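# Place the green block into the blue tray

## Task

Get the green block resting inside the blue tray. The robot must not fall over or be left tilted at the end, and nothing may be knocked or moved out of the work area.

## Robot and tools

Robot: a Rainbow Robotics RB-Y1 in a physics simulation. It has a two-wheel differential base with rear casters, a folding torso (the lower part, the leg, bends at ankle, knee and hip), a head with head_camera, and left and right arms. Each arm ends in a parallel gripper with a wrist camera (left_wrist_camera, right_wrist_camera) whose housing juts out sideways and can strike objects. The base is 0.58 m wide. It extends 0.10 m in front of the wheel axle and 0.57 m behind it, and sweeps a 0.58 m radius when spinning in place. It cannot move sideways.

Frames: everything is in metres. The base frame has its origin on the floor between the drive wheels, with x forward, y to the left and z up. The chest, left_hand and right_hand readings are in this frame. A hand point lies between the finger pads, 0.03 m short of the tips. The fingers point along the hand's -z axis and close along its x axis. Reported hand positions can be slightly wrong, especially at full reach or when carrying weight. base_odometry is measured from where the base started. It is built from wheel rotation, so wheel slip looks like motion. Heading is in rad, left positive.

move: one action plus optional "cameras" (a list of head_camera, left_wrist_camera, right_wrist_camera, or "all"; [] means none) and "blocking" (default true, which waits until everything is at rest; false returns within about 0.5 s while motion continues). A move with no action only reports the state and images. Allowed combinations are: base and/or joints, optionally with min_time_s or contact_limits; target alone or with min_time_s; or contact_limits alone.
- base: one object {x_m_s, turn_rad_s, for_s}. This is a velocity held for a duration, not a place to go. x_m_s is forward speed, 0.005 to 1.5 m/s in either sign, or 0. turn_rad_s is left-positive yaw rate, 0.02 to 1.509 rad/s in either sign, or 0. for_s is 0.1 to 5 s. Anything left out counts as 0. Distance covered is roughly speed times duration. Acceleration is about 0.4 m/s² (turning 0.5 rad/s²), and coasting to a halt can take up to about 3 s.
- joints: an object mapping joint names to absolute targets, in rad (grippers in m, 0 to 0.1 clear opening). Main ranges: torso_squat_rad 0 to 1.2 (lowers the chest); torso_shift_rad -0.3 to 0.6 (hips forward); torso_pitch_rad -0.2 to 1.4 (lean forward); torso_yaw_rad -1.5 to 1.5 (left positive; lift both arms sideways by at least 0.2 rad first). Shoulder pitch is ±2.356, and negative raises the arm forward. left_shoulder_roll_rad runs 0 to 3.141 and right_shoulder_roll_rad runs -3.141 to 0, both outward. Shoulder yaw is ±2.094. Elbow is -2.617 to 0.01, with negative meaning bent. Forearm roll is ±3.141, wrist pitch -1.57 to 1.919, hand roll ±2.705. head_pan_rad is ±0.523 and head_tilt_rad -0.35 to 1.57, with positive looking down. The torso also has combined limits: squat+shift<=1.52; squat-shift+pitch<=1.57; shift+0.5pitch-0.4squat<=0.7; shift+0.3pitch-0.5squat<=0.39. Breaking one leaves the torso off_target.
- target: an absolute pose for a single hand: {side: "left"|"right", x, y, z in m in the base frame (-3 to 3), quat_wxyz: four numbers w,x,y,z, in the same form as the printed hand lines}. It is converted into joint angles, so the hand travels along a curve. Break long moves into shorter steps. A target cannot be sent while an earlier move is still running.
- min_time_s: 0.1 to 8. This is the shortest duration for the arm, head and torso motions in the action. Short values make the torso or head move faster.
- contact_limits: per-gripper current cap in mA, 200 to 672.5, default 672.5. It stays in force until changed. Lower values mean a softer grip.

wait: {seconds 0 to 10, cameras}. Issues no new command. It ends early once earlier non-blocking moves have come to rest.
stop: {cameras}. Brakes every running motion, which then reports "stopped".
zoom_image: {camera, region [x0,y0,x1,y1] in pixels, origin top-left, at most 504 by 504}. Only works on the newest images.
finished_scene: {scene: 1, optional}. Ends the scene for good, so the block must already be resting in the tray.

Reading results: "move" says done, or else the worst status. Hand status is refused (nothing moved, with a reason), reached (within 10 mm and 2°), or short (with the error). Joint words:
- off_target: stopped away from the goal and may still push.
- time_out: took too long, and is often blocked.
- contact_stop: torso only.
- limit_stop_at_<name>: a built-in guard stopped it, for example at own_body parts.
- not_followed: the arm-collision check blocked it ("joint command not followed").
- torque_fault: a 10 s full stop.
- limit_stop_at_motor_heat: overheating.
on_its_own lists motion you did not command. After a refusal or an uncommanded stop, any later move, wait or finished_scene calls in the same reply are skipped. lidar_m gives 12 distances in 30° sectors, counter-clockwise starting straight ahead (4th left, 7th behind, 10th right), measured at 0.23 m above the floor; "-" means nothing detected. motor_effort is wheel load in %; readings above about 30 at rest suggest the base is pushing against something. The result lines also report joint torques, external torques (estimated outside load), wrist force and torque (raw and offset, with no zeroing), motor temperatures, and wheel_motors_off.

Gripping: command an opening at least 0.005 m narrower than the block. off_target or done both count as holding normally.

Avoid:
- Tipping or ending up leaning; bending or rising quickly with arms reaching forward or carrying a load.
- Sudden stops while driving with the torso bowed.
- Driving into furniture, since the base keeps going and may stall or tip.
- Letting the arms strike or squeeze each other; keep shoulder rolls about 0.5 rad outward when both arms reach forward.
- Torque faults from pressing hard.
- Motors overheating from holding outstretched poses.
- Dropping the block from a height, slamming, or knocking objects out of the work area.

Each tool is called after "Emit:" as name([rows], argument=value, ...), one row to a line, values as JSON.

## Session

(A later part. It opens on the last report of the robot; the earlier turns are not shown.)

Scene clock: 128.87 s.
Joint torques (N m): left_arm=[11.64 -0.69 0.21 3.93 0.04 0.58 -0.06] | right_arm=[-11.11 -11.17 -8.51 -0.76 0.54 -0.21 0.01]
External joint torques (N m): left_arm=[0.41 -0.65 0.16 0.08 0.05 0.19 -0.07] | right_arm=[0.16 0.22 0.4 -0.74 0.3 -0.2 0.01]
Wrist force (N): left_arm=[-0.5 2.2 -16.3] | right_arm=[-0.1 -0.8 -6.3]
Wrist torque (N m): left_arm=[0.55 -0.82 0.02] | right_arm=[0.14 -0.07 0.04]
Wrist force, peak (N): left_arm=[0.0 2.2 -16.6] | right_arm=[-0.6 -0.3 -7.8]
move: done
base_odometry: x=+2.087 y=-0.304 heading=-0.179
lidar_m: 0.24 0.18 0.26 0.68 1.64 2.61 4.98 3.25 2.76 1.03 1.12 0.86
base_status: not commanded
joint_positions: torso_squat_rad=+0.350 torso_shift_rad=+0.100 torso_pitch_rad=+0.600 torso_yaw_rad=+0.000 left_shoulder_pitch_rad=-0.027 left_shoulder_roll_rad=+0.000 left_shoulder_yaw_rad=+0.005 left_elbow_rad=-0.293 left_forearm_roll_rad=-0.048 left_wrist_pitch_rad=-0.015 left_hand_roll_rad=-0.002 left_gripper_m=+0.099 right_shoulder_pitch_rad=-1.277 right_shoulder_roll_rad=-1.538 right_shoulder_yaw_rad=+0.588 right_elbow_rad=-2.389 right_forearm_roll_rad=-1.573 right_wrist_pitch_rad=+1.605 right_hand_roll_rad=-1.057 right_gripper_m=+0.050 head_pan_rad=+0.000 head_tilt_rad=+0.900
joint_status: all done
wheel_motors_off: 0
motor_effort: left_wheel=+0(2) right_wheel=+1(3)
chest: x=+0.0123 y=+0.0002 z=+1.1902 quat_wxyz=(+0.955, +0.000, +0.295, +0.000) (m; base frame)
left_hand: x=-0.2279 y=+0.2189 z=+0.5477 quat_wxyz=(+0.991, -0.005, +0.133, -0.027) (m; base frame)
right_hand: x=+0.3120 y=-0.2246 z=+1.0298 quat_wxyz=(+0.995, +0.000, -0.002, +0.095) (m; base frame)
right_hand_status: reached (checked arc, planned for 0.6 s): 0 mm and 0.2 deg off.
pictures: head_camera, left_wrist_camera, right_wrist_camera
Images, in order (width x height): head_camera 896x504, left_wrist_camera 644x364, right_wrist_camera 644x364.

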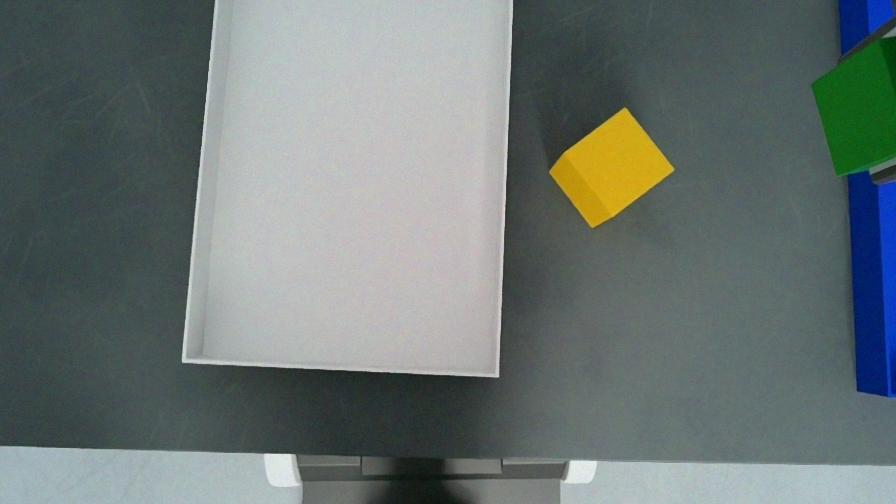

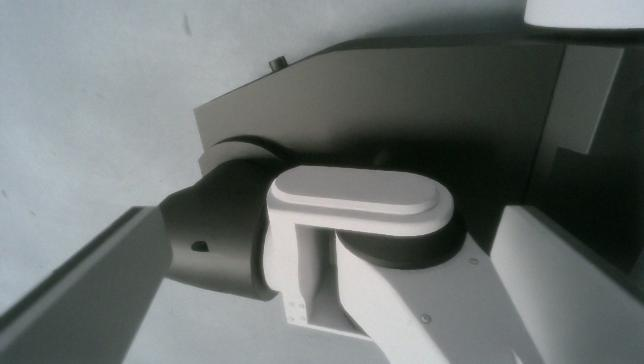

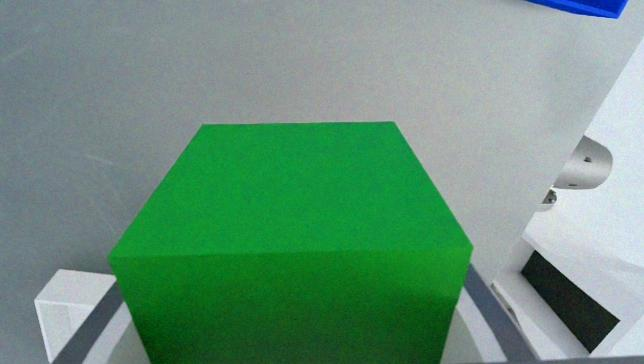

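Emit:
move(target={"side":"right","x":0.33,"y":-0.405,"z":1.0,"quat_wxyz":[1,0,0,0]}, min_time_s=1.2, cameras=["right_wrist_camera","head_camera"])

Scene clock: 136.27 s.
Joint torques (N m): left_arm=[12.17 -0.69 -0.01 4.09 -0.14 0.67 0.01] | right_arm=[-8.28 -17.73 -7.02 2.88 0.43 -0.18 -0.22]
External joint torques (N m): left_arm=[0.94 -0.66 -0.07 0.25 -0.13 0.27 0] | right_arm=[-0.47 -0.2 1.25 0.04 0.21 -0.15 -0.22]
Wrist force (N): left_arm=[-0.4 2.4 -16.4] | right_arm=[-0.3 -1.3 -6.6]
Wrist torque (N m): left_arm=[0.53 -0.79 0.01] | right_arm=[0.21 -0.08 -0.12]
Wrist force, peak (N): left_arm=[-0.5 2.3 -16.7] | right_arm=[-0.3 -1.9 -6.6]
move: done
base_odometry: x=+2.087 y=-0.304 heading=-0.179
lidar_m: 0.24 0.19 0.25 0.69 1.64 2.62 4.98 3.25 2.75 1.04 1.12 0.85
base_status: not commanded
joint_positions: torso_squat_rad=+0.350 torso_shift_rad=+0.100 torso_pitch_rad=+0.600 torso_yaw_rad=+0.000 left_shoulder_pitch_rad=-0.027 left_shoulder_roll_rad=+0.000 left_shoulder_yaw_rad=+0.005 left_elbow_rad=-0.293 left_forearm_roll_rad=-0.048 left_wrist_pitch_rad=-0.015 left_hand_roll_rad=-0.002 left_gripper_m=+0.099 right_shoulder_pitch_rad=-0.909 right_shoulder_roll_rad=-2.112 right_shoulder_yaw_rad=+0.771 right_elbow_rad=-2.047 right_forearm_roll_rad=-1.835 right_wrist_pitch_rad=+0.968 right_hand_roll_rad=-0.425 right_gripper_m=+0.050 head_pan_rad=+0.000 head_tilt_rad=+0.900
joint_status: all done
wheel_motors_off: 0
motor_effort: left_wheel=-1(1) right_wheel=+1(3)
chest: x=+0.0123 y=+0.0002 z=+1.1902 quat_wxyz=(+0.955, +0.000, +0.295, +0.000) (m; base frame)
left_hand: x=-0.2279 y=+0.2189 z=+0.5478 quat_wxyz=(+0.991, -0.005, +0.133, -0.027) (m; base frame)
right_hand: x=+0.3303 y=-0.4050 z=+1.0002 quat_wxyz=(+1.000, -0.001, -0.001, +0.000) (m; base frame)
right_hand_status: reached (checked arc, planned for 1.2 s): 0 mm and 0.2 deg off.
pictures: head_camera, right_wrist_camera
Images, in order (width x height): head_camera 896x504, right_wrist_camera 644x364.

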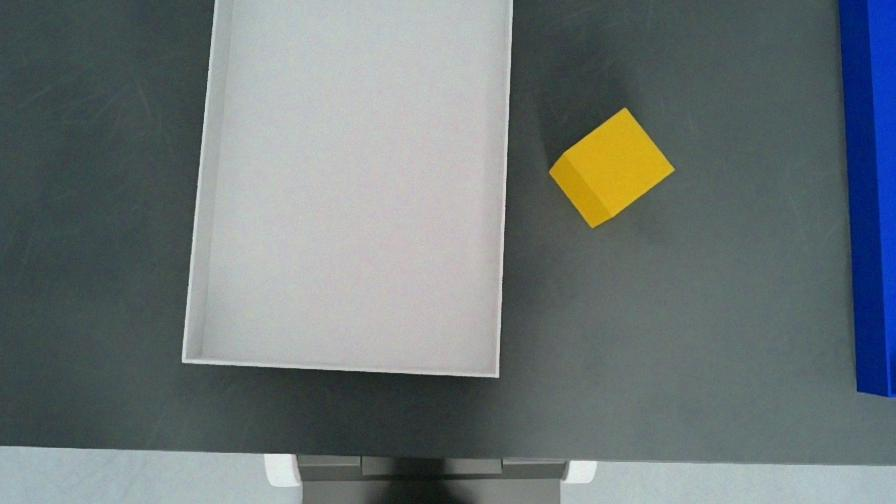

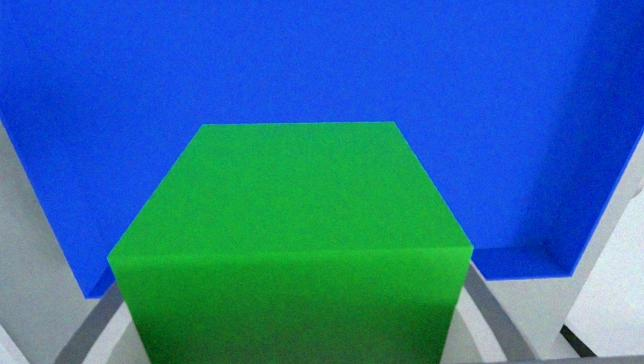

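Emit:
move(target={"side":"right","x":0.33,"y":-0.405,"z":0.915,"quat_wxyz":[1,0,0,0]}, min_time_s=1.3, cameras=["right_wrist_camera"])

Scene clock: 142.17 s.
Joint torques (N m): left_arm=[11.79 -0.93 -0.09 4.07 -0.13 0.55 -0.04] | right_arm=[-8.24 -16.74 -6.96 1.69 0.42 -0.31 0.02]
External joint torques (N m): left_arm=[0.56 -0.9 -0.14 0.23 -0.12 0.15 -0.05] | right_arm=[0.16 1.75 1.47 0.74 0.23 -0.28 0.02]
Wrist force (N): left_arm=[0.2 2.2 -16.1] | right_arm=[-0.2 -1.0 -6.4]
Wrist torque (N m): left_arm=[0.55 -0.76 0.03] | right_arm=[0.17 -0.07 0.05]
Wrist force, peak (N): left_arm=[0.0 2.3 -16.7] | right_arm=[0.0 -1.2 -6.8]
move: done
base_odometry: x=+2.087 y=-0.304 heading=-0.179
lidar_m: 0.25 0.18 0.26 0.70 1.64 2.60 4.98 3.25 2.75 1.04 1.12 0.85
base_status: not commanded
joint_positions: torso_squat_rad=+0.350 torso_shift_rad=+0.100 torso_pitch_rad=+0.600 torso_yaw_rad=+0.000 left_shoulder_pitch_rad=-0.027 left_shoulder_roll_rad=+0.000 left_shoulder_yaw_rad=+0.005 left_elbow_rad=-0.293 left_forearm_roll_rad=-0.048 left_wrist_pitch_rad=-0.015 left_hand_roll_rad=-0.002 left_gripper_m=+0.099 right_shoulder_pitch_rad=-0.829 right_shoulder_roll_rad=-1.867 right_shoulder_yaw_rad=+0.821 right_elbow_rad=-1.964 right_forearm_roll_rad=-1.567 right_wrist_pitch_rad=+0.910 right_hand_roll_rad=-0.532 right_gripper_m=+0.050 head_pan_rad=+0.000 head_tilt_rad=+0.900
joint_status: all done
wheel_motors_off: 0
motor_effort: left_wheel=+0(2) right_wheel=+1(3)
chest: x=+0.0123 y=+0.0002 z=+1.1902 quat_wxyz=(+0.955, +0.000, +0.295, +0.000) (m; base frame)
left_hand: x=-0.2279 y=+0.2189 z=+0.5478 quat_wxyz=(+0.991, -0.005, +0.133, -0.027) (m; base frame)
right_hand: x=+0.3301 y=-0.4050 z=+0.9153 quat_wxyz=(+1.000, +0.000, +0.000, +0.000) (m; base frame)
right_hand_status: reached (checked arc, planned for 1.3 s): 0 mm and 0.0 deg off.
pictures: right_wrist_camera
Images, in order (width x height): right_wrist_camera 644x364.

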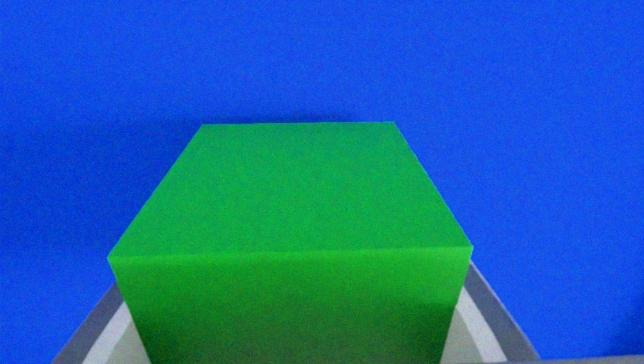

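Emit:
move(target={"side":"right","x":0.33,"y":-0.405,"z":0.911,"quat_wxyz":[1,0,0,0]})

Emit:
move(joints={"right_gripper_m":0.08})

Emit:
move(target={"side":"right","x":0.33,"y":-0.405,"z":1.06,"quat_wxyz":[1,0,0,0]}, cameras=["right_wrist_camera"])

Scene clock: 145.97 s.
Joint torques (N m): left_arm=[11.66 -0.37 0.09 4.17 -0.24 0.64 0.25] | right_arm=[-8.44 -17.39 -6.99 1.43 0.45 -0.16 -0.18]
External joint torques (N m): left_arm=[0.43 -0.34 0.04 0.33 -0.24 0.25 0.24] | right_arm=[-0.03 1.13 1.45 0.56 0.25 -0.13 -0.18]
Wrist force (N): left_arm=[-0.5 2.2 -16.1] | right_arm=[-0.5 -1.2 -6.6]
Wrist torque (N m): left_arm=[0.55 -0.80 0.05] | right_arm=[0.19 -0.10 0.02]
Wrist force, peak (N): left_arm=[-0.6 1.9 -16.7] | right_arm=[-0.6 0.1 -7.3]
move: done
base_odometry: x=+2.087 y=-0.304 heading=-0.179
lidar_m: 0.24 0.18 0.25 0.68 1.64 2.60 4.97 3.25 2.76 1.04 1.12 0.85
base_status: not commanded
joint_positions: torso_squat_rad=+0.350 torso_shift_rad=+0.100 torso_pitch_rad=+0.600 torso_yaw_rad=+0.000 left_shoulder_pitch_rad=-0.027 left_shoulder_roll_rad=+0.000 left_shoulder_yaw_rad=+0.005 left_elbow_rad=-0.293 left_forearm_roll_rad=-0.048 left_wrist_pitch_rad=-0.015 left_hand_roll_rad=-0.002 left_gripper_m=+0.099 right_shoulder_pitch_rad=-0.827 right_shoulder_roll_rad=-1.854 right_shoulder_yaw_rad=+0.823 right_elbow_rad=-1.957 right_forearm_roll_rad=-1.555 right_wrist_pitch_rad=+0.909 right_hand_roll_rad=-0.535 right_gripper_m=+0.050 head_pan_rad=+0.000 head_tilt_rad=+0.900
joint_status: all done
wheel_motors_off: 0
motor_effort: left_wheel=+0(1) right_wheel=+3(3)
chest: x=+0.0123 y=+0.0002 z=+1.1902 quat_wxyz=(+0.955, +0.000, +0.295, +0.000) (m; base frame)
left_hand: x=-0.2279 y=+0.2189 z=+0.5478 quat_wxyz=(+0.991, -0.005, +0.133, -0.027) (m; base frame)
right_hand: x=+0.3301 y=-0.4050 z=+0.9112 quat_wxyz=(+1.000, +0.000, +0.000, +0.000) (m; base frame)
right_hand_status: reached (checked arc, planned for 0.1 s): 0 mm and 0.0 deg off.
pictures: none

Scene clock: 146.80 s.
Joint torques (N m): left_arm=[11.79 -0.64 0 3.92 -0.17 0.74 0.07] | right_arm=[-8.66 -16.97 -7.58 1.64 0.29 -0.2 -0.1]
External joint torques (N m): left_arm=[0.56 -0.61 -0.06 0.07 -0.16 0.35 0.06] | right_arm=[-0.24 1.55 0.85 0.77 0.09 -0.17 -0.1]
Wrist force (N): left_arm=[-0.5 1.9 -16.5] | right_arm=[-0.4 -0.9 -5.6]
Wrist torque (N m): left_arm=[0.59 -0.80 0.02] | right_arm=[0.15 -0.08 0.03]
Wrist force, peak (N): left_arm=[-0.6 2.3 -16.8] | right_arm=[-0.2 -1.2 -6.3]
move: done
base_odometry: x=+2.087 y=-0.304 heading=-0.179
lidar_m: 0.24 0.19 0.26 0.69 1.63 2.62 4.98 3.25 2.76 1.04 1.12 0.86
base_status: not commanded
joint_positions: torso_squat_rad=+0.350 torso_shift_rad=+0.100 torso_pitch_rad=+0.600 torso_yaw_rad=+0.000 left_shoulder_pitch_rad=-0.027 left_shoulder_roll_rad=+0.000 left_shoulder_yaw_rad=+0.005 left_elbow_rad=-0.293 left_forearm_roll_rad=-0.048 left_wrist_pitch_rad=-0.015 left_hand_roll_rad=-0.002 left_gripper_m=+0.099 right_shoulder_pitch_rad=-0.827 right_shoulder_roll_rad=-1.854 right_shoulder_yaw_rad=+0.823 right_elbow_rad=-1.957 right_forearm_roll_rad=-1.555 right_wrist_pitch_rad=+0.909 right_hand_roll_rad=-0.535 right_gripper_m=+0.080 head_pan_rad=+0.000 head_tilt_rad=+0.900
joint_status: all done
wheel_motors_off: 0
motor_effort: left_wheel=+0(1) right_wheel=+0(3)
chest: x=+0.0123 y=+0.0002 z=+1.1902 quat_wxyz=(+0.955, +0.000, +0.295, +0.000) (m; base frame)
left_hand: x=-0.2279 y=+0.2189 z=+0.5478 quat_wxyz=(+0.991, -0.005, +0.133, -0.027) (m; base frame)
right_hand: x=+0.3301 y=-0.4050 z=+0.9112 quat_wxyz=(+1.000, +0.000, +0.000, +0.000) (m; base frame)
pictures: none

Scene clock: 148.03 s.
Joint torques (N m): left_arm=[11.85 -0.79 0.13 3.76 -0.12 0.8 -0.06] | right_arm=[-6.73 -14.96 -7.66 3.52 0.6 -0.13 -0.14]
External joint torques (N m): left_arm=[0.62 -0.76 0.07 -0.08 -0.11 0.41 -0.07] | right_arm=[0.48 1.64 0.51 -0.63 0.37 -0.09 -0.14]
Wrist force (N): left_arm=[-0.3 2.1 -15.8] | right_arm=[-0.1 -1.2 -5.3]
Wrist torque (N m): left_arm=[0.57 -0.80 0.02] | right_arm=[0.19 -0.07 -0.14]
Wrist force, peak (N): left_arm=[-0.2 2.1 -16.6] | right_arm=[-1.2 -0.8 -7.0]
move: done
base_odometry: x=+2.087 y=-0.304 heading=-0.179
lidar_m: 0.24 0.18 0.25 0.69 1.65 2.61 4.97 3.26 2.75 1.03 1.13 0.85
base_status: not commanded
joint_positions: torso_squat_rad=+0.350 torso_shift_rad=+0.100 torso_pitch_rad=+0.600 torso_yaw_rad=+0.000 left_shoulder_pitch_rad=-0.027 left_shoulder_roll_rad=+0.000 left_shoulder_yaw_rad=+0.005 left_elbow_rad=-0.293 left_forearm_roll_rad=-0.048 left_wrist_pitch_rad=-0.015 left_hand_roll_rad=-0.002 left_gripper_m=+0.099 right_shoulder_pitch_rad=-0.982 right_shoulder_roll_rad=-2.252 right_shoulder_yaw_rad=+0.729 right_elbow_rad=-2.043 right_forearm_roll_rad=-2.022 right_wrist_pitch_rad=+1.064 right_hand_roll_rad=-0.322 right_gripper_m=+0.080 head_pan_rad=+0.000 head_tilt_rad=+0.900
joint_status: all done
wheel_motors_off: 0
motor_effort: left_wheel=-1(2) right_wheel=+2(3)
chest: x=+0.0123 y=+0.0002 z=+1.1902 quat_wxyz=(+0.955, +0.000, +0.295, +0.000) (m; base frame)
left_hand: x=-0.2279 y=+0.2189 z=+0.5477 quat_wxyz=(+0.991, -0.005, +0.133, -0.027) (m; base frame)
right_hand: x=+0.3301 y=-0.4051 z=+1.0602 quat_wxyz=(+1.000, +0.000, +0.000, +0.000) (m; base frame)
right_hand_status: reached (checked arc, planned for 0.7 s): 0 mm and 0.1 deg off.
pictures: right_wrist_camera
Images, in order (width x height): right_wrist_camera 644x364.

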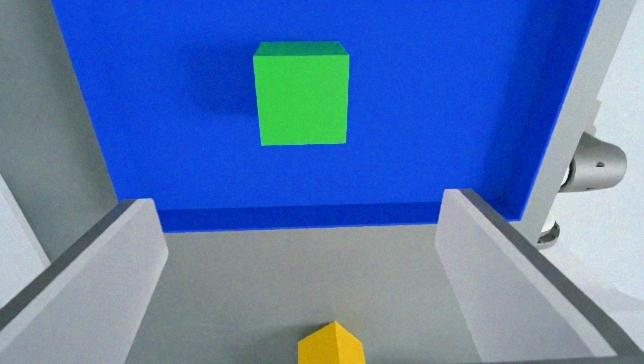

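Emit:
move(joints={"torso_pitch_rad":0.0,"torso_shift_rad":0.0})

Emit:
finished_scene()

Scene clock: 153.50 s.
Joint torques (N m): left_arm=[-3.24 -0.52 0.09 -1.98 0 -0.21 0.09] | right_arm=[-5.9 -9.56 -8.9 5.24 0.75 -1.05 -0.14]
External joint torques (N m): left_arm=[0.53 -0.65 0.1 0.15 0 0.5 0.11] | right_arm=[-0.09 0.55 0.35 -0.52 0.18 0.08 -0.17]
Wrist force (N): left_arm=[-4.3 1.6 -15.7] | right_arm=[-3.4 -1.2 -4.6]
Wrist torque (N m): left_arm=[0.58 -1.02 0.05] | right_arm=[0.16 -0.24 -0.13]
Wrist force, peak (N): left_arm=[-1.1 2.4 -16.7] | right_arm=[-3.6 -1.3 -4.8]
move: done
base_odometry: x=+2.087 y=-0.304 heading=-0.179
lidar_m: 0.25 0.18 0.25 0.69 1.64 2.61 4.98 3.25 2.75 1.04 1.12 0.85
base_status: not commanded
joint_positions: torso_squat_rad=+0.350 torso_shift_rad=+0.000 torso_pitch_rad=+0.000 torso_yaw_rad=+0.000 left_shoulder_pitch_rad=-0.027 left_shoulder_roll_rad=+0.000 left_shoulder_yaw_rad=+0.005 left_elbow_rad=-0.293 left_forearm_roll_rad=-0.048 left_wrist_pitch_rad=-0.015 left_hand_roll_rad=-0.002 left_gripper_m=+0.099 right_shoulder_pitch_rad=-0.982 right_shoulder_roll_rad=-2.252 right_shoulder_yaw_rad=+0.729 right_elbow_rad=-2.043 right_forearm_roll_rad=-2.022 right_wrist_pitch_rad=+1.064 right_hand_roll_rad=-0.322 right_gripper_m=+0.080 head_pan_rad=+0.000 head_tilt_rad=+0.900
joint_status: all done
wheel_motors_off: 0
motor_effort: left_wheel=-1(3) right_wheel=+4(7)
chest: x=-0.2280 y=+0.0002 z=+1.2475 quat_wxyz=(+1.000, +0.000, +0.000, +0.000) (m; base frame)
left_hand: x=-0.0636 y=+0.2189 z=+0.5816 quat_wxyz=(+0.986, +0.003, -0.166, -0.027) (m; base frame)
right_hand: x=+0.1077 y=-0.4050 z=+1.3196 quat_wxyz=(+0.955, +0.000, -0.296, +0.000) (m; base frame)
pictures: none

The scene is finished: the task was done.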